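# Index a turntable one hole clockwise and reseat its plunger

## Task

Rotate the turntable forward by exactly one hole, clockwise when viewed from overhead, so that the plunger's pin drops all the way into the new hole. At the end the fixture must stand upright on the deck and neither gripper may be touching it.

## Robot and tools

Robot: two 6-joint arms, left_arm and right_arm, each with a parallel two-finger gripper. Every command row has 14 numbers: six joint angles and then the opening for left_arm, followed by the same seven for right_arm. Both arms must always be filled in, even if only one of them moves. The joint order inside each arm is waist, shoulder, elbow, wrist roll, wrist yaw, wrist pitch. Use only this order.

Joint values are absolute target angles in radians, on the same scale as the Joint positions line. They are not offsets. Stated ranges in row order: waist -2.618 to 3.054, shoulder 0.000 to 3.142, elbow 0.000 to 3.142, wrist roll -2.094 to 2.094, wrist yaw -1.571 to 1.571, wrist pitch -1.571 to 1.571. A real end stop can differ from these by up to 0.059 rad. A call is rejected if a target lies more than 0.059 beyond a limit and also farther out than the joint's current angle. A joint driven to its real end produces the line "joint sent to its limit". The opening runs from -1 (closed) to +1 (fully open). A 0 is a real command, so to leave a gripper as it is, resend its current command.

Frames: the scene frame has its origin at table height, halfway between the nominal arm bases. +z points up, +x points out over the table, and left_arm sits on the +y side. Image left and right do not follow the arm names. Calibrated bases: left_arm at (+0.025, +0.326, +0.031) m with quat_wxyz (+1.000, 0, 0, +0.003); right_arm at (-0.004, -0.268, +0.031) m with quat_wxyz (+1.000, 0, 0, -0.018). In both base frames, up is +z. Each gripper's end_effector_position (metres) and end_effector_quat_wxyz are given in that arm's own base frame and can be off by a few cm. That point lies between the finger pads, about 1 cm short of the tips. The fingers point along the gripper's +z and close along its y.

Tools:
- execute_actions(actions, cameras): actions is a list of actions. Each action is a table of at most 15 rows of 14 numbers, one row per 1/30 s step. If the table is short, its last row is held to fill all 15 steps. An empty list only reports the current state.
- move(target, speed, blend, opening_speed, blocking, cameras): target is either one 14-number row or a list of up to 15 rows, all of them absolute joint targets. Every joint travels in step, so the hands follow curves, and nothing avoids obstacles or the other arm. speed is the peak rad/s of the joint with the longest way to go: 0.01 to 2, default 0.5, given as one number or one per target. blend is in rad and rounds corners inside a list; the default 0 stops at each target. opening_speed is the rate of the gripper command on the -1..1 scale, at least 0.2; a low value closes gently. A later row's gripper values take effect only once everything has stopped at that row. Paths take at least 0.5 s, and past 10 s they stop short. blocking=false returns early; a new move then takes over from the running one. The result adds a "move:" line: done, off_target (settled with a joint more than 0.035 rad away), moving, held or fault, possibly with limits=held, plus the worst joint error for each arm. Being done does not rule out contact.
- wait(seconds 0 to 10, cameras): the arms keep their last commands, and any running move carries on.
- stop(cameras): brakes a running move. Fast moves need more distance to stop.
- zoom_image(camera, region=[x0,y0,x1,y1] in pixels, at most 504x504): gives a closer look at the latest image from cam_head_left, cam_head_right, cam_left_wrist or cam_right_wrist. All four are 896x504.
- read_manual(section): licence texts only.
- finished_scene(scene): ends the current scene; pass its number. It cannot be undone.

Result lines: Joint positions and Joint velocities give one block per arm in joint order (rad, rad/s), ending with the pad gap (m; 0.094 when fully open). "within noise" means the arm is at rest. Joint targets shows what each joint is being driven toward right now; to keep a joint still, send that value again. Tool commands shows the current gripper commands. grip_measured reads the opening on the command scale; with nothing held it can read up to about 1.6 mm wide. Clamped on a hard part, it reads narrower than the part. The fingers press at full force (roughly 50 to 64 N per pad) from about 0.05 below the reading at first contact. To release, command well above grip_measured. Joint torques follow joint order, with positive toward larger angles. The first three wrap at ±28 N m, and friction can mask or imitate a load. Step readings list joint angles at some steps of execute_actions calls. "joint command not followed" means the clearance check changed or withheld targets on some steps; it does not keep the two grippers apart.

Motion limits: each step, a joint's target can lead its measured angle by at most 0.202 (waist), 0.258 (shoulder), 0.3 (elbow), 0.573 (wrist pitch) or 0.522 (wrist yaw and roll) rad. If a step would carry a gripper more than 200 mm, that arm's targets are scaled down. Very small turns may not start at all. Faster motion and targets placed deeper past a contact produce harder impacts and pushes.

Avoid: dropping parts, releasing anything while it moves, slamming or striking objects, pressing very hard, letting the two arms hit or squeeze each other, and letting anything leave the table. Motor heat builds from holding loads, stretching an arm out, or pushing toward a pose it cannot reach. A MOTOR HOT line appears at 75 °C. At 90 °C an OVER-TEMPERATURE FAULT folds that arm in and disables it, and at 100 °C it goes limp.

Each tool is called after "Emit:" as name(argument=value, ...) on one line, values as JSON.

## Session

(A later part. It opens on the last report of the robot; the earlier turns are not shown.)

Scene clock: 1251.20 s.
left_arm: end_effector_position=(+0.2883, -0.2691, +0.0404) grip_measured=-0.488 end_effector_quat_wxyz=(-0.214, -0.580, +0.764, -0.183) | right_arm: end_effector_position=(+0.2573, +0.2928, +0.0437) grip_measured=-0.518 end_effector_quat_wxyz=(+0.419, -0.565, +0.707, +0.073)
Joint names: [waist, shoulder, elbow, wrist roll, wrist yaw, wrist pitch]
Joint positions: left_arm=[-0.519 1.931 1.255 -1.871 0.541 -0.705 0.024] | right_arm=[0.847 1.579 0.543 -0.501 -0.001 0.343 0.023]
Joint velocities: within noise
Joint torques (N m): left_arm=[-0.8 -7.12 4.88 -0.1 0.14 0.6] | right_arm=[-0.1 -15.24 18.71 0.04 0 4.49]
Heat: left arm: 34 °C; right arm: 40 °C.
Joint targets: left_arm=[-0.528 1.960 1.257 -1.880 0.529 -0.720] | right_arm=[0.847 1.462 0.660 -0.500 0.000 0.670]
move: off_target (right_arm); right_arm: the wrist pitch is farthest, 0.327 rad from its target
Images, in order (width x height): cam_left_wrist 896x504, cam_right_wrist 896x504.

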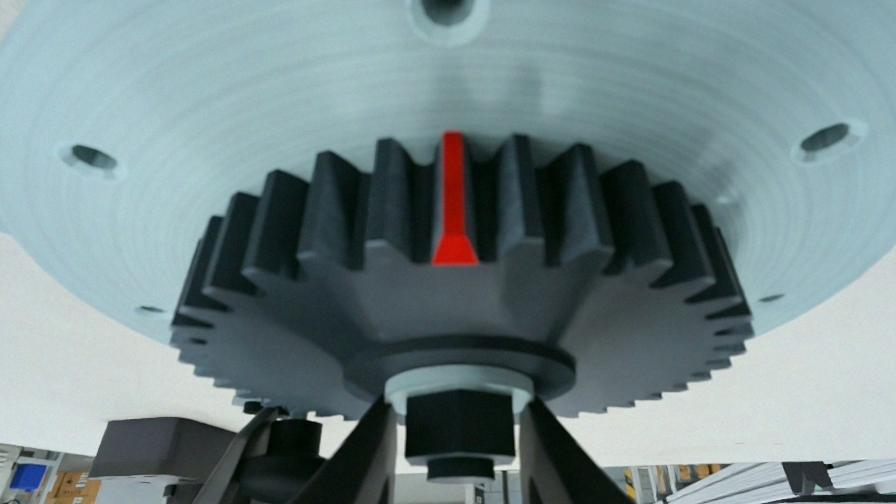

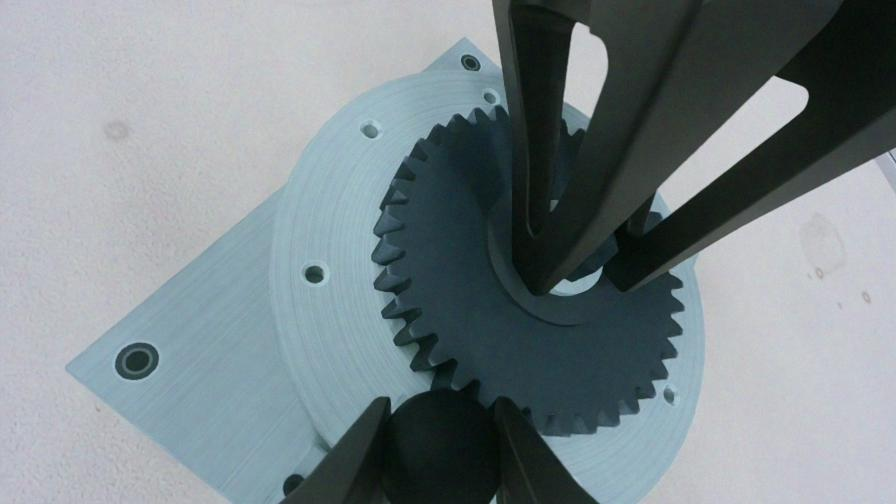

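Emit:
move(target=[-0.521,2.085,1.443,-1.567,0.546,-0.944,-0.85,0.847,1.462,0.660,-0.5,0,0.67,-0.8], speed=0.2, cameras=["cam_left_wrist","cam_right_wrist"])

Scene clock: 1261.10 s.
left_arm: end_effector_position=(+0.2844, -0.2745, +0.0403) grip_measured=-0.635 end_effector_quat_wxyz=(-0.239, -0.483, +0.828, -0.155) | right_arm: end_effector_position=(+0.2578, +0.2930, +0.0441) grip_measured=-0.518 end_effector_quat_wxyz=(+0.419, -0.565, +0.707, +0.073)
Joint names: [waist, shoulder, elbow, wrist roll, wrist yaw, wrist pitch]
Joint positions: left_arm=[-0.522 2.05 1.431 -1.588 0.577 -0.918 0.017] | right_arm=[0.847 1.579 0.545 -0.501 0 0.342 0.023]
Joint velocities: within noise
Joint torques (N m): left_arm=[0.03 -7.56 5.59 0.29 -0.01 0.16] | right_arm=[-0.05 -15.28 18.59 0.03 -0.01 4.48]
Heat: left arm: 34 °C; right arm: 49 °C.
Joint targets: left_arm=[-0.521 2.085 1.443 -1.567 0.546 -0.944] | right_arm=[0.847 1.462 0.660 -0.500 0.000 0.670]
move: off_target (right_arm); right_arm: the wrist pitch is farthest, 0.328 rad from its target
Images, in order (width x height): cam_left_wrist 896x504, cam_right_wrist 896x504.

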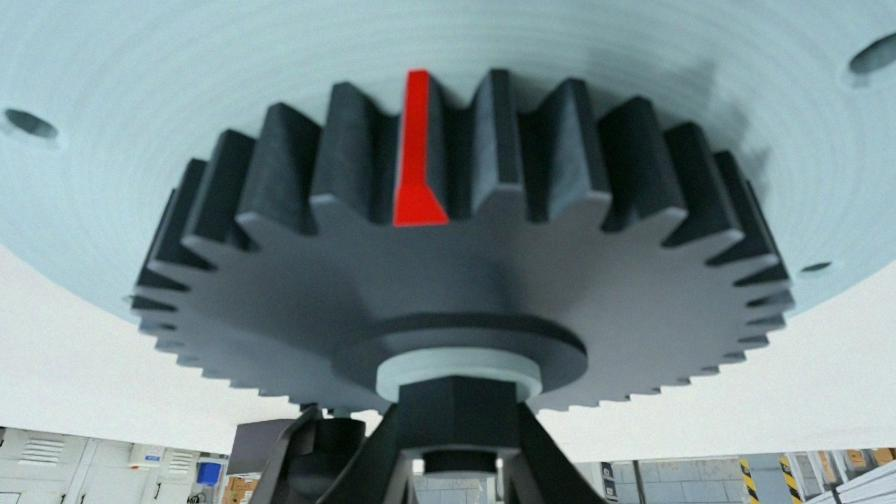

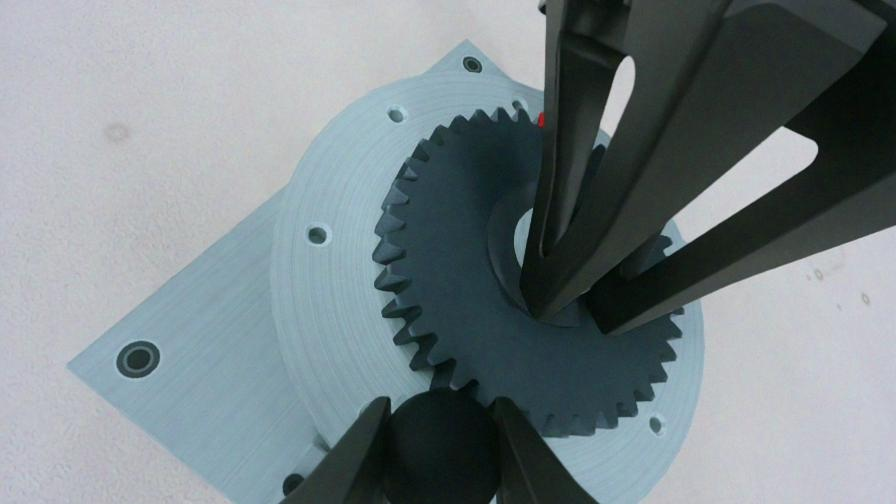

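Emit:
move(target=[-0.521,2.085,1.443,-1.567,0.546,-0.944,-0.85,0.847,1.585,0.555,-0.5,0,0.40,-0.8], speed=0.2, cameras=["cam_right_wrist"])

Scene clock: 1273.43 s.
left_arm: end_effector_position=(+0.2844, -0.2746, +0.0404) grip_measured=-0.635 end_effector_quat_wxyz=(-0.239, -0.482, +0.828, -0.155) | right_arm: end_effector_position=(+0.2562, +0.2912, +0.0405) grip_measured=-0.518 end_effector_quat_wxyz=(+0.412, -0.567, +0.710, +0.072)
Joint names: [waist, shoulder, elbow, wrist roll, wrist yaw, wrist pitch]
Joint positions: left_arm=[-0.522 2.05 1.431 -1.586 0.578 -0.918 0.017] | right_arm=[0.847 1.582 0.545 -0.501 0 0.329 0.023]
Joint velocities: within noise
Joint torques (N m): left_arm=[0.06 -7.54 5.59 0.23 -0.01 0.17] | right_arm=[-0.06 -5.56 8.06 0.04 -0.03 2.13]
Heat: left arm: 34 °C; right arm: 54 °C.
Joint targets: left_arm=[-0.521 2.085 1.443 -1.567 0.546 -0.944] | right_arm=[0.847 1.585 0.555 -0.500 0.000 0.400]
move: off_target (right_arm); right_arm: the wrist pitch is farthest, 0.071 rad from its target
Images, in order (width x height): cam_right_wrist 896x504.

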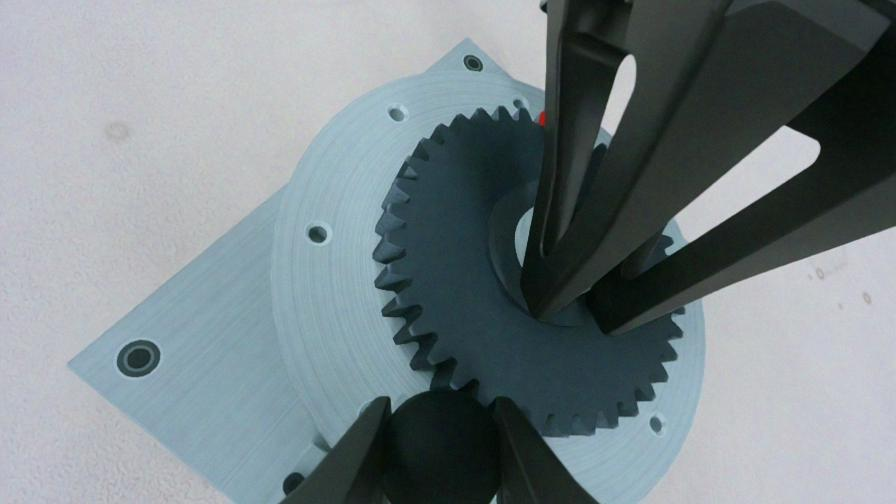

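Emit:
move(target=[[-0.521,2.085,1.443,-1.567,0.546,-0.944,-0.85,0.847,1.585,0.545,-0.5,0,0.34,0.1],[-0.521,2.085,1.443,-1.567,0.546,-0.944,-0.1,0.847,1.265,0.45,-0.5,0,0.10,0.1],[-0.40,1.845,1.39,-1.6,0.550,-1.005,-0.1,0.847,1.0,0.45,-0.5,0,0.10,0.1]], speed=0.4, cameras=["cam_right_wrist","cam_left_wrist"])

Emit:
move(target=[-0.716,2.067,1.761,-1.86,0,-1.274,-0.1,0.847,1.0,0.45,-0.5,0,0.10,0.1], speed=0.5, cameras=["cam_right_wrist","cam_left_wrist"])

Scene clock: 1286.27 s.
left_arm: end_effector_position=(+0.3043, -0.2308, +0.0940) grip_measured=-0.101 end_effector_quat_wxyz=(-0.197, -0.523, +0.805, -0.197) | right_arm: end_effector_position=(+0.2273, +0.2586, +0.1576) grip_measured=+0.098 end_effector_quat_wxyz=(+0.525, -0.528, +0.661, +0.092)
Joint names: [waist, shoulder, elbow, wrist roll, wrist yaw, wrist pitch]
Joint positions: left_arm=[-0.404 1.871 1.405 -1.59 0.553 -0.983 0.042] | right_arm=[0.847 1.012 0.459 -0.501 0 0.108 0.052]
Joint velocities: within noise
Joint torques (N m): left_arm=[0.34 -11.97 3.89 -0.11 0.23 0.37] | right_arm=[-0.05 -3.19 8.25 0.03 -0.02 1.62]
Heat: left arm: 34 °C; right arm: 49 °C.
Joint targets: left_arm=[-0.400 1.845 1.390 -1.600 0.550 -1.005] | right_arm=[0.847 1.000 0.450 -0.500 0.000 0.100]
move: done
Images, in order (width x height): cam_left_wrist 896x504, cam_right_wrist 896x504.

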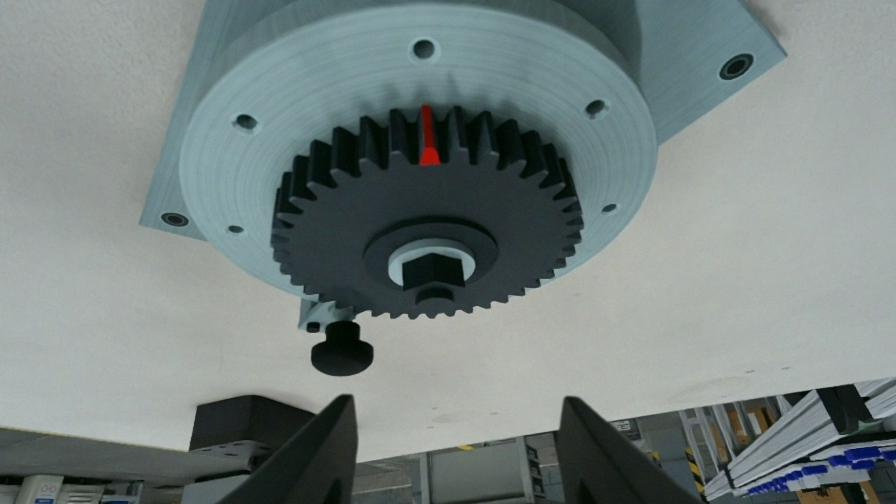

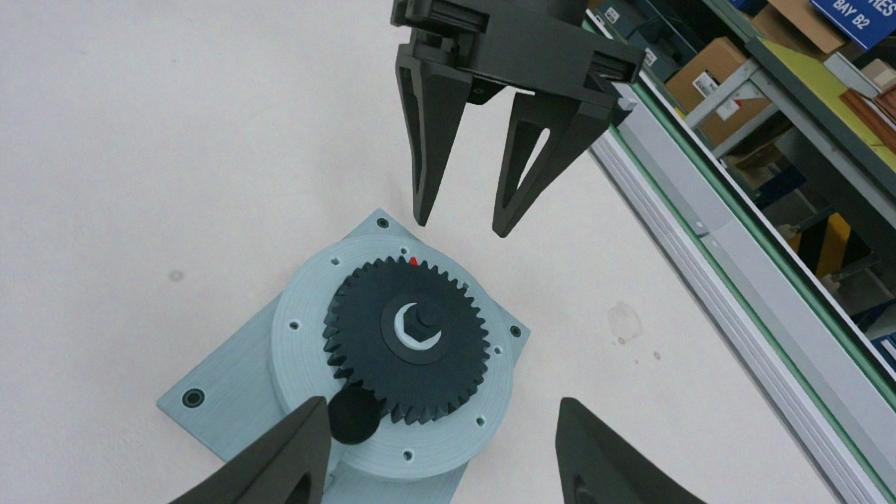

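Scene clock: 1288.13 s.
left_arm: end_effector_position=(+0.2962, -0.2599, +0.0872) grip_measured=-0.101 end_effector_quat_wxyz=(-0.005, -0.536, +0.844, -0.006) | right_arm: end_effector_position=(+0.2273, +0.2586, +0.1576) grip_measured=+0.098 end_effector_quat_wxyz=(+0.525, -0.528, +0.661, +0.092)
Joint names: [waist, shoulder, elbow, wrist roll, wrist yaw, wrist pitch]
Joint positions: left_arm=[-0.717 2.045 1.733 -1.849 0.013 -1.251 0.042] | right_arm=[0.847 1.012 0.459 -0.501 0 0.108 0.052]
Joint velocities: within noise
Joint torques (N m): left_arm=[0.06 -9.03 7.08 -0.11 -0.11 0.13] | right_arm=[-0.05 -3.18 8.21 0.04 -0.01 1.63]
Heat: left arm: 34 °C; right arm: 49 °C.
Joint targets: left_arm=[-0.716 2.067 1.761 -1.860 0.000 -1.274] | right_arm=[0.847 1.000 0.450 -0.500 0.000 0.100]
move: done
Images, in order (width x height): cam_left_wrist 896x504, cam_right_wrist 896x504.

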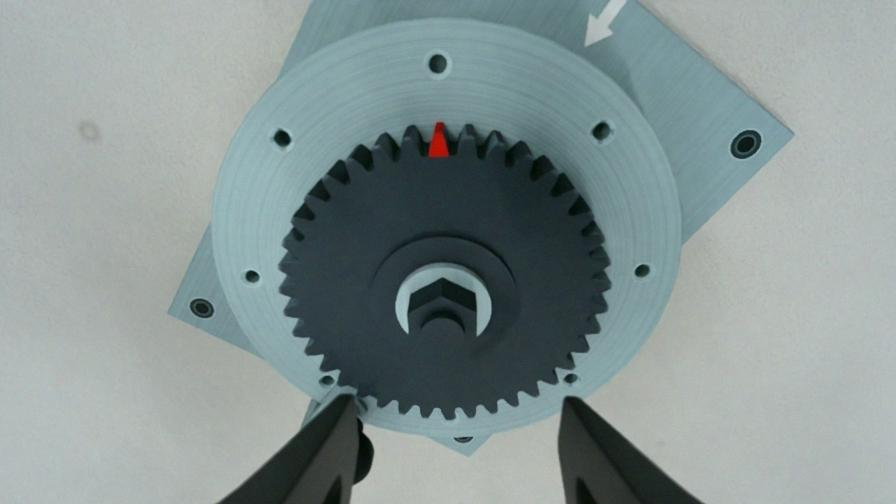

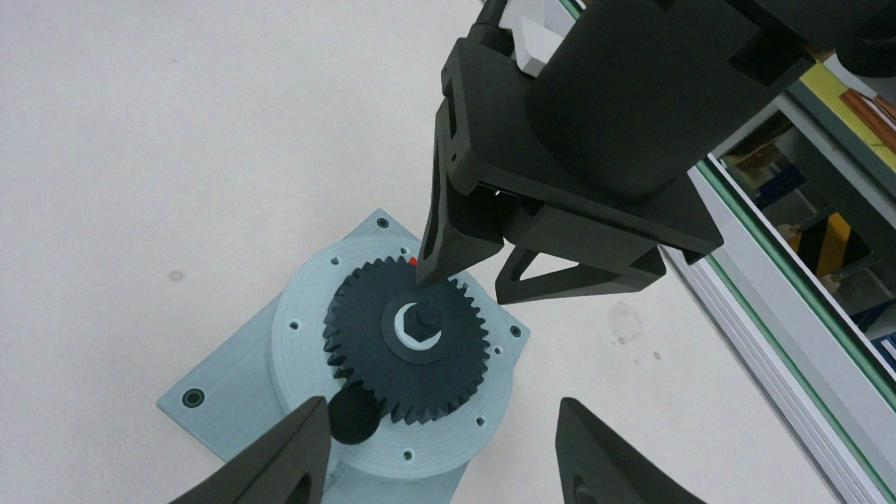

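Emit:
move(target=[[-0.720,2.098,1.578,-1.86,0,-1.069,-0.1,0.847,1.0,0.45,-0.5,0,0.10,0.1],[-0.720,2.098,1.578,-1.86,0,-1.069,-0.85,0.847,1.0,0.45,-0.5,0,0.10,0.1]], speed=0.25, opening_speed=0.5, cameras=["cam_right_wrist"])

Emit:
move(target=[-0.720,2.098,1.578,-1.30,0,-1.069,-0.85,0.847,1.0,0.45,-0.5,0,0.10,0.1], speed=0.25, cameras=["cam_right_wrist","cam_left_wrist"])

Scene clock: 1306.33 s.
left_arm: end_effector_position=(+0.2941, -0.2582, +0.0405) grip_measured=-0.479 end_effector_quat_wxyz=(-0.007, -0.537, +0.844, +0.000) | right_arm: end_effector_position=(+0.2273, +0.2586, +0.1576) grip_measured=+0.098 end_effector_quat_wxyz=(+0.525, -0.528, +0.661, +0.092)
Joint names: [waist, shoulder, elbow, wrist roll, wrist yaw, wrist pitch]
Joint positions: left_arm=[-0.717 2.077 1.594 -1.85 0.013 -1.093 0.024] | right_arm=[0.847 1.012 0.459 -0.501 0 0.108 0.052]
Joint velocities: within noise
Joint torques (N m): left_arm=[-0.28 -9.22 3.59 -0.1 -0.12 0.68] | right_arm=[-0.12 -3.23 8.25 0.04 -0.02 1.63]
Heat: left arm: 35 °C; right arm: 46 °C.
Joint targets: left_arm=[-0.720 2.098 1.578 -1.860 0.000 -1.069] | right_arm=[0.847 1.000 0.450 -0.500 0.000 0.100]
move: done
Images, in order (width x height): cam_right_wrist 896x504.

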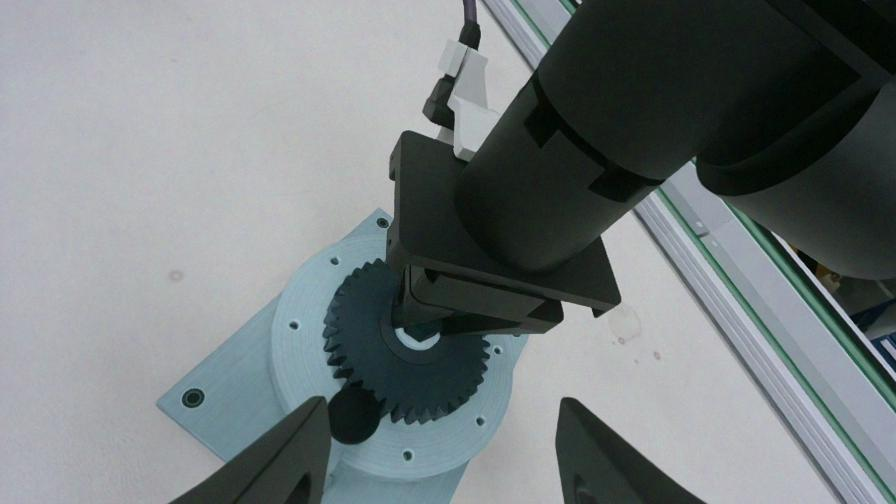

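Scene clock: 1309.20 s.
left_arm: end_effector_position=(+0.3068, -0.2511, +0.0406) grip_measured=-0.848 end_effector_quat_wxyz=(+0.022, -0.298, +0.954, +0.005) | right_arm: end_effector_position=(+0.2273, +0.2586, +0.1576) grip_measured=+0.098 end_effector_quat_wxyz=(+0.525, -0.528, +0.661, +0.092)
Joint names: [waist, shoulder, elbow, wrist roll, wrist yaw, wrist pitch]
Joint positions: left_arm=[-0.708 2.077 1.594 -1.312 -0.043 -1.072 0.007] | right_arm=[0.847 1.012 0.459 -0.501 0 0.108 0.052]
Joint velocities: within noise
Joint torques (N m): left_arm=[-1.02 -9.31 3.64 0.11 0.37 0.49] | right_arm=[-0.09 -3.17 8.27 0.02 -0.02 1.63]
Heat: left arm: 35 °C; right arm: 46 °C.
Joint targets: left_arm=[-0.720 2.098 1.578 -1.300 0.000 -1.069] | right_arm=[0.847 1.000 0.450 -0.500 0.000 0.100]
move: off_target (left_arm); left_arm: the wrist yaw is farthest, 0.043 rad from its target
Images, in order (width x height): cam_left_wrist 896x504, cam_right_wrist 896x504.

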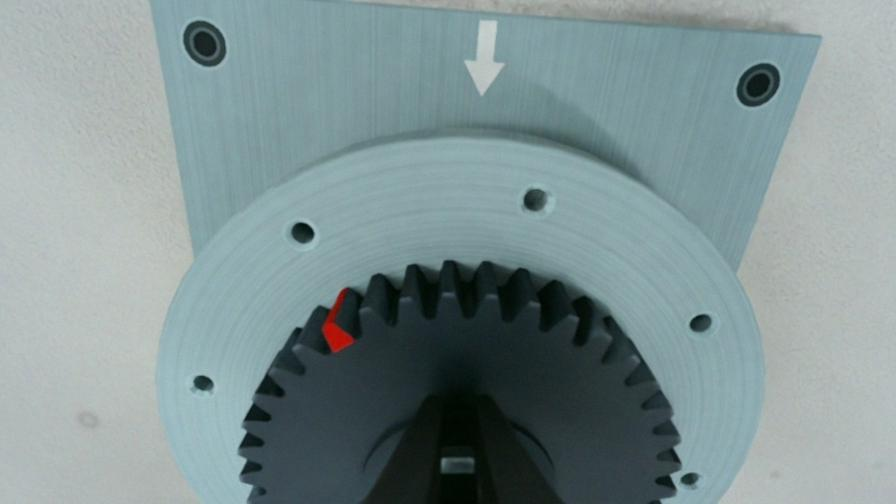

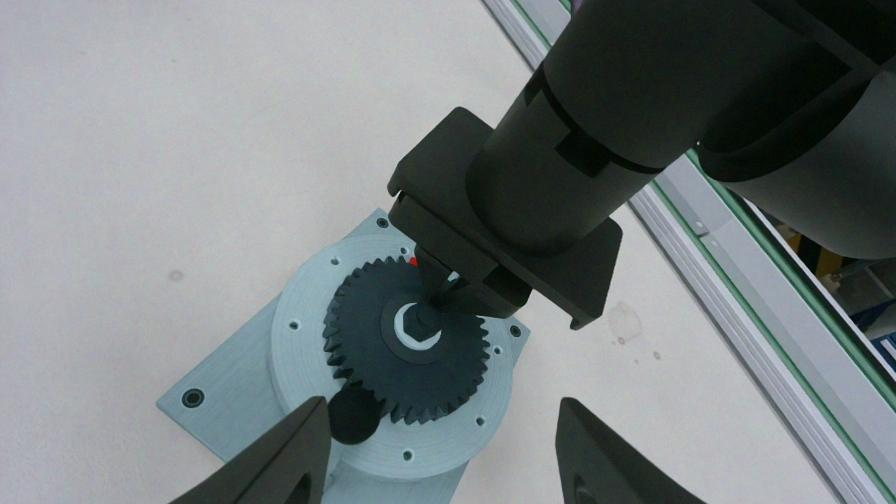

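Emit:
move(target=[[-0.720,2.098,1.578,-1.30,0,-1.069,-0.1,0.847,1.0,0.45,-0.5,0,0.10,0.1],[-0.720,2.067,1.761,-1.30,0,-1.274,-0.1,0.847,1.0,0.45,-0.5,0,0.10,0.1],[-0.430,1.985,1.56,-1.563,0.55,-1.16,-0.1,0.847,1.265,0.45,-0.5,0,0.10,0.1]], speed=0.5, blend=[0,0.08,0], cameras=["cam_left_wrist","cam_right_wrist"])

Scene clock: 1384.63 s.
left_arm: end_effector_position=(+0.2994, -0.2365, +0.0807) grip_measured=-0.102 end_effector_quat_wxyz=(-0.236, -0.519, +0.812, -0.125) | right_arm: end_effector_position=(+0.2271, +0.2583, +0.0775) grip_measured=+0.098 end_effector_quat_wxyz=(+0.419, -0.565, +0.707, +0.073)
Joint names: [waist, shoulder, elbow, wrist roll, wrist yaw, wrist pitch]
Joint positions: left_arm=[-0.429 2.024 1.574 -1.552 0.538 -1.172 0.042] | right_arm=[0.847 1.258 0.459 -0.501 0 0.107 0.052]
Joint velocities: within noise
Joint torques (N m): left_arm=[0.01 -14.42 3.67 -0.1 0.36 0.43] | right_arm=[-0.05 -3.12 7.32 0.03 -0.02 1.45]
Heat: left arm: 35 °C; right arm: 44 °C.
Joint targets: left_arm=[-0.430 1.985 1.560 -1.563 0.550 -1.160] | right_arm=[0.847 1.265 0.450 -0.500 0.000 0.100]
move: off_target (left_arm); left_arm: the shoulder is farthest, 0.039 rad from its target
Images, in order (width x height): cam_left_wrist 896x504, cam_right_wrist 896x504.

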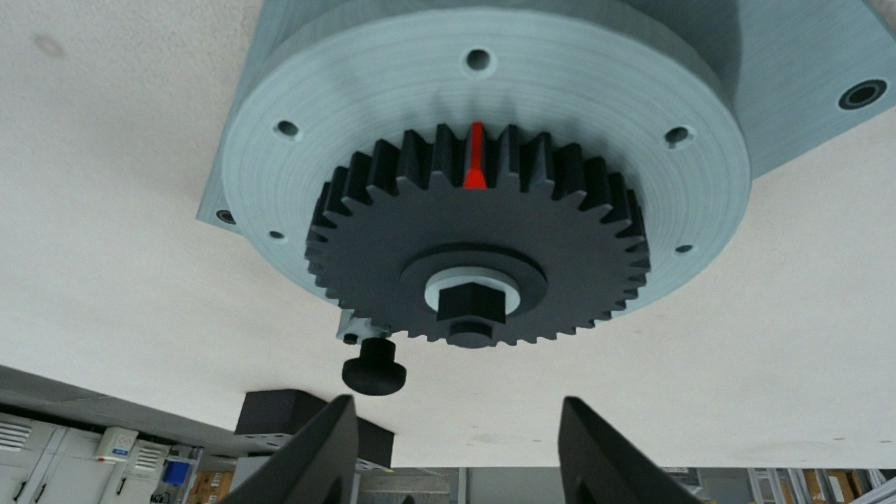

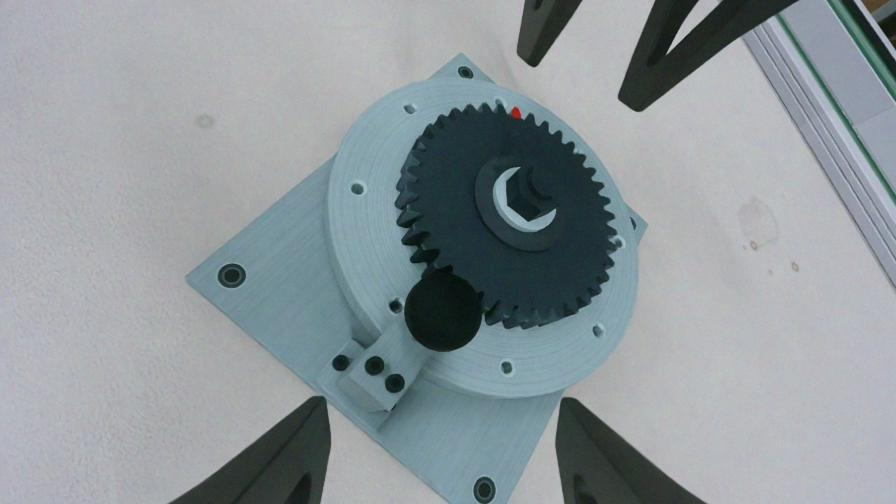

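Emit:
move(target=[-0.512,2.064,1.426,-1.672,0.545,-0.887,-0.1,0.847,1.265,0.45,-0.5,0,0.10,0.1], speed=0.25, cameras=["cam_left_wrist"])

Scene clock: 1397.53 s.
left_arm: end_effector_position=(+0.2964, -0.2678, +0.0408) grip_measured=-0.102 end_effector_quat_wxyz=(-0.223, -0.520, +0.811, -0.150) | right_arm: end_effector_position=(+0.2271, +0.2583, +0.0775) grip_measured=+0.098 end_effector_quat_wxyz=(+0.419, -0.565, +0.707, +0.073)
Joint names: [waist, shoulder, elbow, wrist roll, wrist yaw, wrist pitch]
Joint positions: left_arm=[-0.506 2.045 1.439 -1.662 0.541 -0.906 0.042] | right_arm=[0.847 1.258 0.459 -0.501 0 0.107 0.052]
Joint velocities: within noise
Joint torques (N m): left_arm=[-0.51 -8.99 3.73 -0.11 0.3 0.75] | right_arm=[-0.1 -3.1 7.34 0.04 -0.02 1.44]
Heat: left arm: 39 °C; right arm: 43 °C.
Joint targets: left_arm=[-0.512 2.064 1.426 -1.672 0.545 -0.887] | right_arm=[0.847 1.265 0.450 -0.500 0.000 0.100]
move: done
Images, in order (width x height): cam_left_wrist 896x504.

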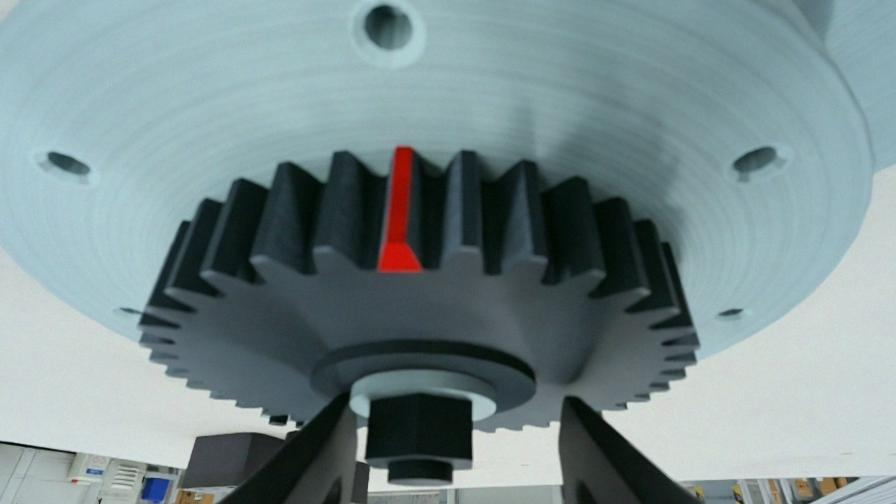

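Emit:
move(target=[-0.514,2.005,1.366,-1.672,0.535,-0.875,-0.1,0.847,1.265,0.45,-0.5,0,0.10,0.1], speed=0.25, cameras=["cam_left_wrist"])

Scene clock: 1411.17 s.
left_arm: end_effector_position=(+0.2883, -0.2670, +0.0393) grip_measured=-0.102 end_effector_quat_wxyz=(-0.232, -0.519, +0.808, -0.155) | right_arm: end_effector_position=(+0.2271, +0.2583, +0.0775) grip_measured=+0.098 end_effector_quat_wxyz=(+0.419, -0.565, +0.707, +0.073)
Joint names: [waist, shoulder, elbow, wrist roll, wrist yaw, wrist pitch]
Joint positions: left_arm=[-0.505 2.022 1.39 -1.666 0.563 -0.878 0.042] | right_arm=[0.847 1.258 0.459 -0.501 0 0.107 0.052]
Joint velocities: within noise
Joint torques (N m): left_arm=[-0.72 -12.19 2.89 -0.05 0.01 0.57] | right_arm=[-0.06 -3.12 7.41 0.02 -0.02 1.47]
Heat: left arm: 37 °C; right arm: 43 °C.
Joint targets: left_arm=[-0.514 2.005 1.366 -1.672 0.535 -0.875] | right_arm=[0.847 1.265 0.450 -0.500 0.000 0.100]
move: done
Images, in order (width x height): cam_left_wrist 896x504.

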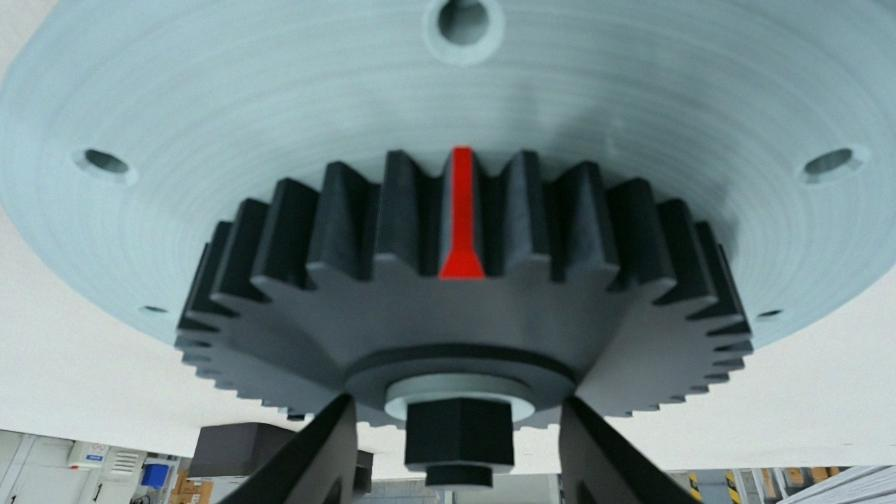

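Emit:
move(target=[[-0.514,2.005,1.366,-1.672,0.535,-0.875,-0.85,0.847,1.265,0.45,-0.5,0,0.10,0.1],[-0.514,2.005,1.366,-1.672,0.535,-0.875,-0.85,0.847,1.583,0.547,-0.5,0,0.345,0.1],[-0.514,2.005,1.366,-1.672,0.535,-0.875,-0.85,0.847,1.583,0.547,-0.5,0,0.345,-0.8]], speed=0.3, opening_speed=0.6, cameras=["cam_left_wrist","cam_right_wrist"])

Scene clock: 1423.97 s.
left_arm: end_effector_position=(+0.2883, -0.2671, +0.0393) grip_measured=-0.165 end_effector_quat_wxyz=(-0.232, -0.519, +0.808, -0.155) | right_arm: end_effector_position=(+0.2538, +0.2884, +0.0399) grip_measured=-0.519 end_effector_quat_wxyz=(+0.414, -0.567, +0.709, +0.072)
Joint names: [waist, shoulder, elbow, wrist roll, wrist yaw, wrist pitch]
Joint positions: left_arm=[-0.505 2.022 1.39 -1.666 0.563 -0.877 0.039] | right_arm=[0.847 1.571 0.525 -0.502 0.001 0.342 0.023]
Joint velocities: within noise
Joint torques (N m): left_arm=[-0.69 -12.19 2.91 -0.05 0.02 0.56] | right_arm=[-0.09 -4.78 9.22 0.04 -0.02 1.53]
Heat: left arm: 38 °C; right arm: 42 °C.
Joint targets: left_arm=[-0.514 2.005 1.366 -1.672 0.535 -0.875] | right_arm=[0.847 1.583 0.547 -0.500 0.000 0.345]
move: done
Images, in order (width x height): cam_left_wrist 896x504, cam_right_wrist 896x504.

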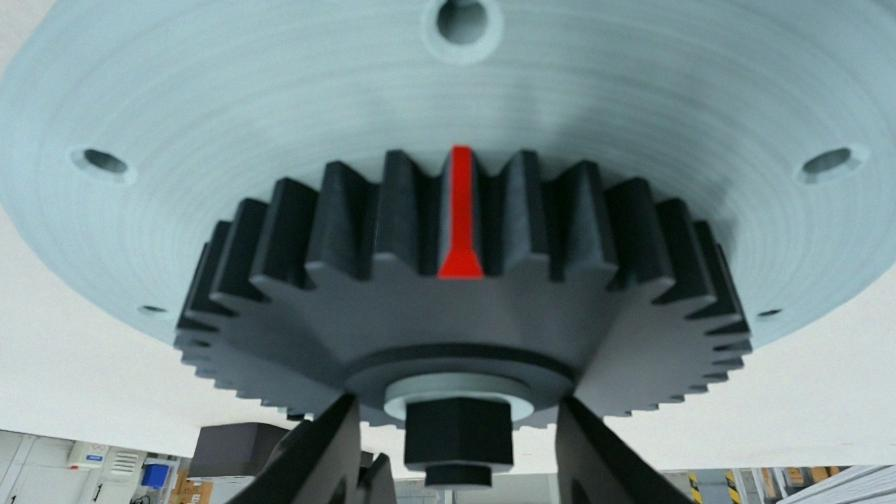

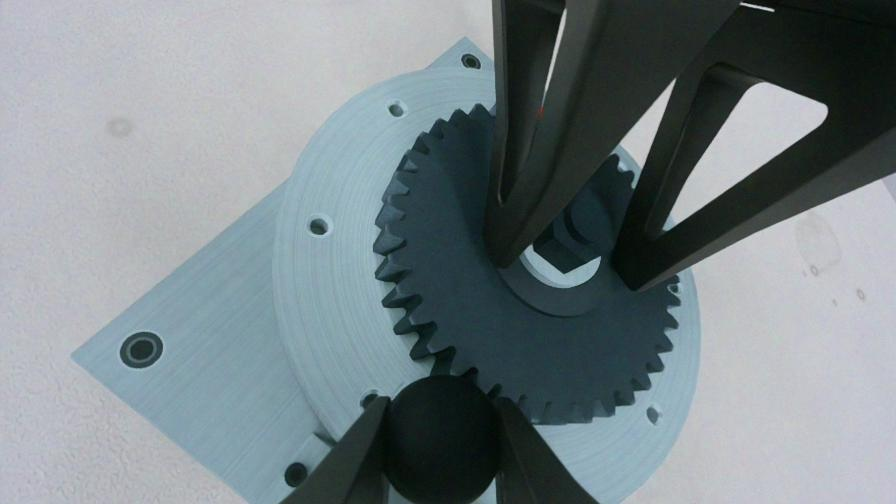

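Emit:
move(target=[[-0.514,2.005,1.366,-1.672,0.535,-0.875,-0.05,0.847,1.583,0.547,-0.5,0,0.345,-0.8],[-0.514,1.995,1.382,-1.672,0.535,-0.897,-0.05,0.847,1.583,0.547,-0.5,0,0.345,-0.8],[-0.514,1.995,1.382,-1.672,0.535,-0.897,-0.85,0.847,1.583,0.547,-0.5,0,0.345,-0.8]], speed=0.2, opening_speed=0.6, cameras=["cam_left_wrist"])

Scene clock: 1439.50 s.
left_arm: end_effector_position=(+0.2885, -0.2665, +0.0384) grip_measured=-0.144 end_effector_quat_wxyz=(-0.230, -0.520, +0.808, -0.155) | right_arm: end_effector_position=(+0.2538, +0.2884, +0.0399) grip_measured=-0.520 end_effector_quat_wxyz=(+0.414, -0.567, +0.709, +0.072)
Joint names: [waist, shoulder, elbow, wrist roll, wrist yaw, wrist pitch]
Joint positions: left_arm=[-0.505 2.022 1.387 -1.666 0.559 -0.874 0.04] | right_arm=[0.847 1.571 0.525 -0.503 0.001 0.342 0.023]
Joint velocities: within noise
Joint torques (N m): left_arm=[-0.75 -13.11 4.3 -0.06 0.05 0.27] | right_arm=[-0.03 -4.77 9.22 0.04 -0.02 1.54]
Heat: left arm: 38 °C; right arm: 41 °C.
Joint targets: left_arm=[-0.514 1.995 1.382 -1.672 0.535 -0.897] | right_arm=[0.847 1.583 0.547 -0.500 0.000 0.345]
move: done
Images, in order (width x height): cam_left_wrist 896x504.

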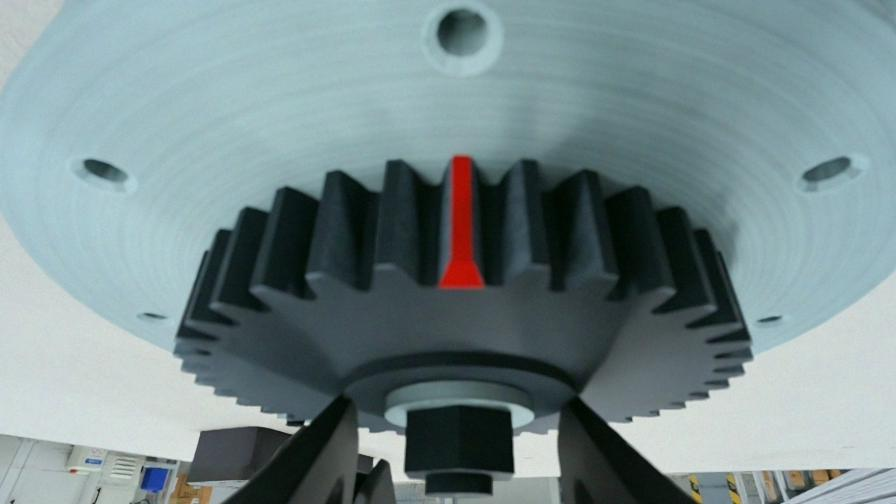

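Emit:
move(target=[[-0.514,1.975,1.405,-1.672,0.535,-0.935,-0.05,0.847,1.583,0.547,-0.5,0,0.345,-0.8],[-0.514,2.034,1.382,-1.672,0.535,-0.868,-0.05,0.847,1.583,0.547,-0.5,0,0.345,-0.8],[-0.514,2.034,1.382,-1.672,0.535,-0.868,-0.85,0.847,1.583,0.547,-0.5,0,0.345,-0.8]], speed=0.2, opening_speed=0.6, cameras=["cam_left_wrist"])

Scene clock: 1455.30 s.
left_arm: end_effector_position=(+0.2901, -0.2652, +0.0387) grip_measured=-0.144 end_effector_quat_wxyz=(-0.223, -0.521, +0.809, -0.154) | right_arm: end_effector_position=(+0.2538, +0.2884, +0.0399) grip_measured=-0.520 end_effector_quat_wxyz=(+0.414, -0.567, +0.709, +0.072)
Joint names: [waist, shoulder, elbow, wrist roll, wrist yaw, wrist pitch]
Joint positions: left_arm=[-0.505 2.018 1.387 -1.667 0.546 -0.872 0.04] | right_arm=[0.847 1.571 0.525 -0.503 0.001 0.342 0.023]
Joint velocities: within noise
Joint torques (N m): left_arm=[-0.72 -9.06 4.29 -0.04 0.14 0.59] | right_arm=[-0.06 -4.82 9.24 0.07 -0.02 1.53]
Heat: left arm: 38 °C; right arm: 40 °C.
Joint targets: left_arm=[-0.514 2.034 1.382 -1.672 0.535 -0.868] | right_arm=[0.847 1.583 0.547 -0.500 0.000 0.345]
move: done
Images, in order (width x height): cam_left_wrist 896x504.

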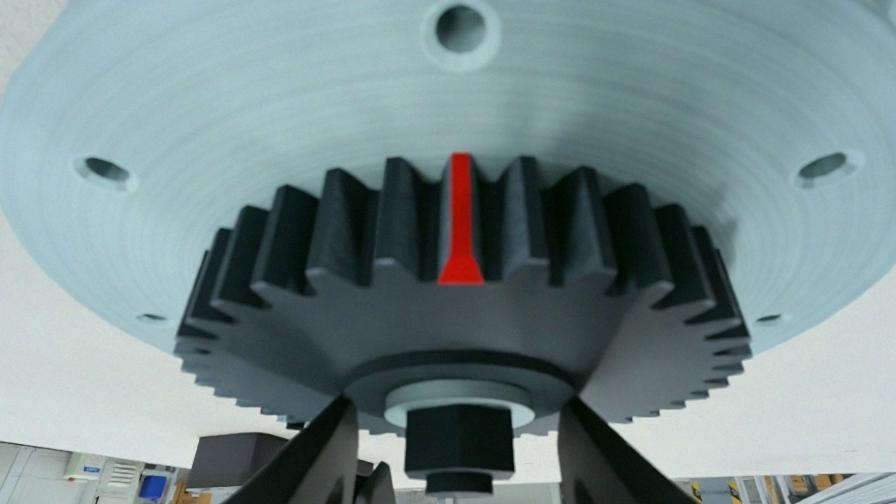

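Emit:
move(target=[[-0.514,1.975,1.415,-1.672,0.535,-0.955,-0.05,0.847,1.583,0.547,-0.5,0,0.345,-0.8],[-0.518,2.028,1.395,-1.672,0.535,-0.897,-0.05,0.847,1.583,0.547,-0.5,0,0.345,-0.8],[-0.518,2.028,1.395,-1.672,0.535,-0.897,-0.85,0.847,1.583,0.547,-0.5,0,0.345,-0.8]], speed=0.2, opening_speed=0.6, cameras=["cam_left_wrist"])

Scene clock: 1466.40 s.
left_arm: end_effector_position=(+0.2892, -0.2662, +0.0389) grip_measured=-0.144 end_effector_quat_wxyz=(-0.221, -0.519, +0.812, -0.152) | right_arm: end_effector_position=(+0.2538, +0.2884, +0.0399) grip_measured=-0.520 end_effector_quat_wxyz=(+0.414, -0.567, +0.709, +0.072)
Joint names: [waist, shoulder, elbow, wrist roll, wrist yaw, wrist pitch]
Joint positions: left_arm=[-0.512 2.018 1.391 -1.668 0.539 -0.877 0.04] | right_arm=[0.847 1.571 0.525 -0.503 0.001 0.342 0.023]
Joint velocities: within noise
Joint torques (N m): left_arm=[-0.55 -9.58 5.03 -0.02 0.21 0.3] | right_arm=[-0.05 -4.78 9.22 0.06 -0.02 1.54]
Heat: left arm: 38 °C; right arm: 40 °C.
Joint targets: left_arm=[-0.518 2.028 1.395 -1.672 0.535 -0.897] | right_arm=[0.847 1.583 0.547 -0.500 0.000 0.345]
move: done
Images, in order (width x height): cam_left_wrist 896x504.

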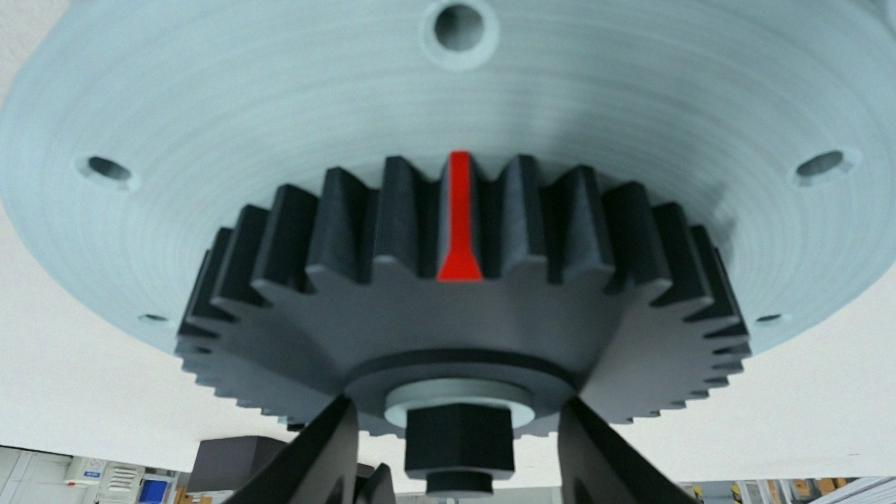

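Emit:
move(target=[-0.518,2.028,1.395,-1.672,0.535,-0.897,0.2,0.847,1.583,0.547,-0.5,0,0.345,-0.8], cameras=["cam_left_wrist"])

Scene clock: 1516.53 s.
left_arm: end_effector_position=(+0.2890, -0.2661, +0.0388) grip_measured=+0.198 end_effector_quat_wxyz=(-0.221, -0.519, +0.812, -0.151) | right_arm: end_effector_position=(+0.2538, +0.2884, +0.0399) grip_measured=-0.520 end_effector_quat_wxyz=(+0.414, -0.567, +0.709, +0.072)
Joint names: [waist, shoulder, elbow, wrist roll, wrist yaw, wrist pitch]
Joint positions: left_arm=[-0.512 2.018 1.39 -1.668 0.539 -0.877 0.056] | right_arm=[0.847 1.571 0.525 -0.503 0.001 0.342 0.023]
Joint velocities: within noise
Joint torques (N m): left_arm=[-0.47 -9.55 5.01 -0.03 0.22 0.31] | right_arm=[-0.01 -4.78 9.26 0.06 -0.02 1.53]
Heat: left arm: 39 °C; right arm: 39 °C.
Joint targets: left_arm=[-0.518 2.028 1.395 -1.672 0.535 -0.897] | right_arm=[0.847 1.583 0.547 -0.500 0.000 0.345]
move: done
Images, in order (width x height): cam_left_wrist 896x504.

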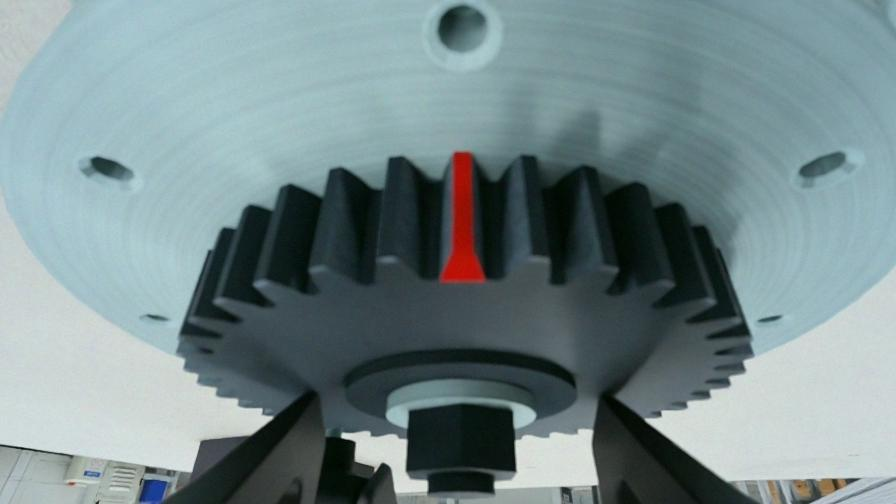

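Emit:
move(target=[-0.518,1.998,1.416,-1.672,0.535,-0.945,0.2,0.847,1.583,0.547,-0.5,0,0.345,-0.8], cameras=[])

Emit:
move(target=[-0.518,2.020,1.410,-1.672,0.535,-0.920,0.2,0.847,1.583,0.547,-0.5,0,0.345,-0.8], cameras=[])

Scene clock: 1542.90 s.
left_arm: end_effector_position=(+0.2841, -0.2633, +0.0394) grip_measured=+0.198 end_effector_quat_wxyz=(-0.227, -0.522, +0.810, -0.140) | right_arm: end_effector_position=(+0.2538, +0.2884, +0.0399) grip_measured=-0.520 end_effector_quat_wxyz=(+0.414, -0.567, +0.709, +0.072)
Joint names: [waist, shoulder, elbow, wrist roll, wrist yaw, wrist pitch]
Joint positions: left_arm=[-0.512 2.018 1.394 -1.668 0.539 -0.908 0.056] | right_arm=[0.847 1.571 0.525 -0.503 0.001 0.342 0.023]
Joint velocities: within noise
Joint torques (N m): left_arm=[-0.51 -12.37 6.37 -0.03 0.22 0.05] | right_arm=[-0.05 -4.79 9.26 0.06 -0.03 1.53]
Heat: left arm: 39 °C; right arm: 39 °C.
Joint targets: left_arm=[-0.518 1.998 1.416 -1.672 0.535 -0.945] | right_arm=[0.847 1.583 0.547 -0.500 0.000 0.345]
move: off_target (left_arm); left_arm: the wrist pitch is farthest, 0.037 rad from its target
No camera images: "cameras" was empty.

Scene clock: 1543.60 s.
left_arm: end_effector_position=(+0.2841, -0.2633, +0.0394) grip_measured=+0.198 end_effector_quat_wxyz=(-0.227, -0.522, +0.810, -0.140) | right_arm: end_effector_position=(+0.2538, +0.2884, +0.0399) grip_measured=-0.520 end_effector_quat_wxyz=(+0.414, -0.567, +0.709, +0.072)
Joint names: [waist, shoulder, elbow, wrist roll, wrist yaw, wrist pitch]
Joint positions: left_arm=[-0.512 2.018 1.394 -1.668 0.539 -0.908 0.056] | right_arm=[0.847 1.571 0.525 -0.503 0.001 0.342 0.023]
Joint velocities: within noise
Joint torques (N m): left_arm=[-0.51 -10.26 5.86 -0.03 0.24 0.35] | right_arm=[-0.08 -4.77 9.2 0.05 -0.02 1.54]
Heat: left arm: 39 °C; right arm: 39 °C.
Joint targets: left_arm=[-0.518 2.020 1.410 -1.672 0.535 -0.920] | right_arm=[0.847 1.583 0.547 -0.500 0.000 0.345]
move: done
No camera images: "cameras" was empty.

Emit:
move(target=[[-0.512,1.93,1.46,-1.672,0.535,-1.02,0.2,0.847,1.583,0.547,-0.5,0,0.345,-0.8],[-0.516,2.028,1.385,-1.672,0.535,-0.872,0.2,0.847,1.583,0.547,-0.5,0,0.345,-0.8]], cameras=["cam_left_wrist"])

Scene clock: 1553.43 s.
left_arm: end_effector_position=(+0.2891, -0.2656, +0.0402) grip_measured=+0.198 end_effector_quat_wxyz=(-0.220, -0.519, +0.812, -0.150) | right_arm: end_effector_position=(+0.2538, +0.2884, +0.0399) grip_measured=-0.520 end_effector_quat_wxyz=(+0.414, -0.567, +0.709, +0.072)
Joint names: [waist, shoulder, elbow, wrist roll, wrist yaw, wrist pitch]
Joint positions: left_arm=[-0.512 2.015 1.394 -1.668 0.536 -0.884 0.056] | right_arm=[0.847 1.571 0.525 -0.503 0.001 0.342 0.023]
Joint velocities: within noise
Joint torques (N m): left_arm=[-0.34 -9.35 4 -0.04 0.25 0.68] | right_arm=[-0.06 -4.75 9.24 0.05 -0.04 1.51]
Heat: left arm: 39 °C; right arm: 39 °C.
Joint targets: left_arm=[-0.516 2.028 1.385 -1.672 0.535 -0.872] | right_arm=[0.847 1.583 0.547 -0.500 0.000 0.345]
move: done
Images, in order (width x height): cam_left_wrist 896x504.

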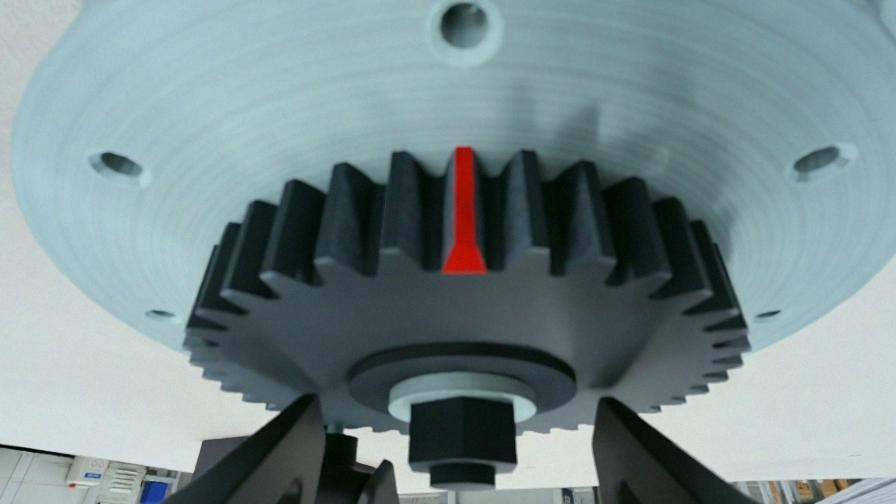

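Emit:
move(target=[[-0.512,1.93,1.46,-1.672,0.535,-1.02,0.2,0.847,1.583,0.547,-0.5,0,0.345,-0.8],[-0.516,2.020,1.387,-1.672,0.535,-0.880,0.2,0.847,1.583,0.547,-0.5,0,0.345,-0.8]], cameras=[])

Emit:
move(target=[-0.516,2.020,1.387,-1.672,0.535,-0.880,-0.85,0.847,1.583,0.547,-0.5,0,0.345,-0.8], opening_speed=1, cameras=["cam_left_wrist"])

Scene clock: 1567.73 s.
left_arm: end_effector_position=(+0.2889, -0.2654, +0.0438) grip_measured=+0.198 end_effector_quat_wxyz=(-0.219, -0.519, +0.812, -0.152) | right_arm: end_effector_position=(+0.2538, +0.2884, +0.0399) grip_measured=-0.520 end_effector_quat_wxyz=(+0.414, -0.567, +0.709, +0.072)
Joint names: [waist, shoulder, elbow, wrist roll, wrist yaw, wrist pitch]
Joint positions: left_arm=[-0.512 2.007 1.397 -1.668 0.535 -0.892 0.056] | right_arm=[0.847 1.571 0.525 -0.503 0.001 0.342 0.023]
Joint velocities: within noise
Joint torques (N m): left_arm=[-0.32 -9.24 3.99 -0.03 0.25 0.71] | right_arm=[-0.05 -4.83 9.21 0.05 -0.03 1.55]
Heat: left arm: 37 °C; right arm: 39 °C.
Joint targets: left_arm=[-0.516 2.020 1.387 -1.672 0.535 -0.880] | right_arm=[0.847 1.583 0.547 -0.500 0.000 0.345]
move: done
No camera images: "cameras" was empty.

Scene clock: 1569.00 s.
left_arm: end_effector_position=(+0.2896, -0.2657, +0.0439) grip_measured=-0.629 end_effector_quat_wxyz=(-0.218, -0.519, +0.812, -0.153) | right_arm: end_effector_position=(+0.2538, +0.2884, +0.0399) grip_measured=-0.520 end_effector_quat_wxyz=(+0.414, -0.567, +0.709, +0.072)
Joint names: [waist, shoulder, elbow, wrist roll, wrist yaw, wrist pitch]
Joint positions: left_arm=[-0.512 2.007 1.397 -1.668 0.535 -0.889 0.017] | right_arm=[0.847 1.571 0.525 -0.503 0.001 0.342 0.023]
Joint velocities: within noise
Joint torques (N m): left_arm=[-0.38 -9.21 4 -0.04 0.25 0.66] | right_arm=[-0.06 -4.78 9.2 0.05 -0.05 1.53]
Heat: left arm: 37 °C; right arm: 39 °C.
Joint targets: left_arm=[-0.516 2.020 1.387 -1.672 0.535 -0.880] | right_arm=[0.847 1.583 0.547 -0.500 0.000 0.345]
move: done
Images, in order (width x height): cam_left_wrist 896x504.

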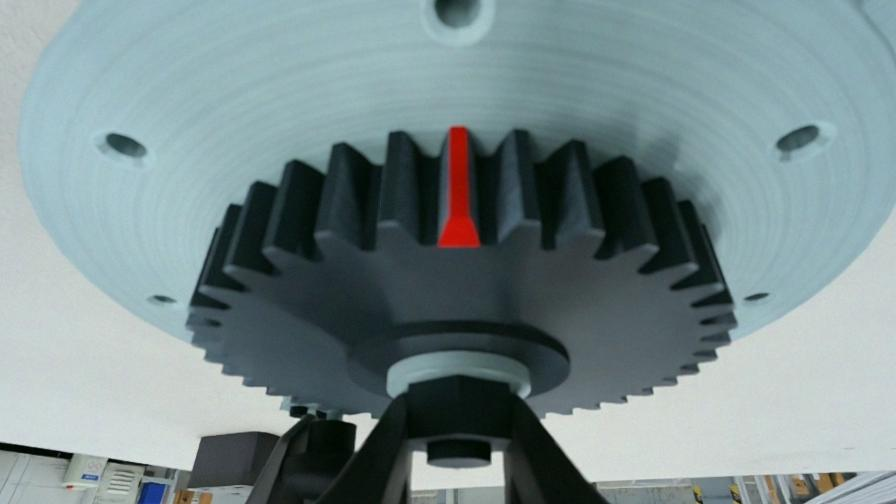

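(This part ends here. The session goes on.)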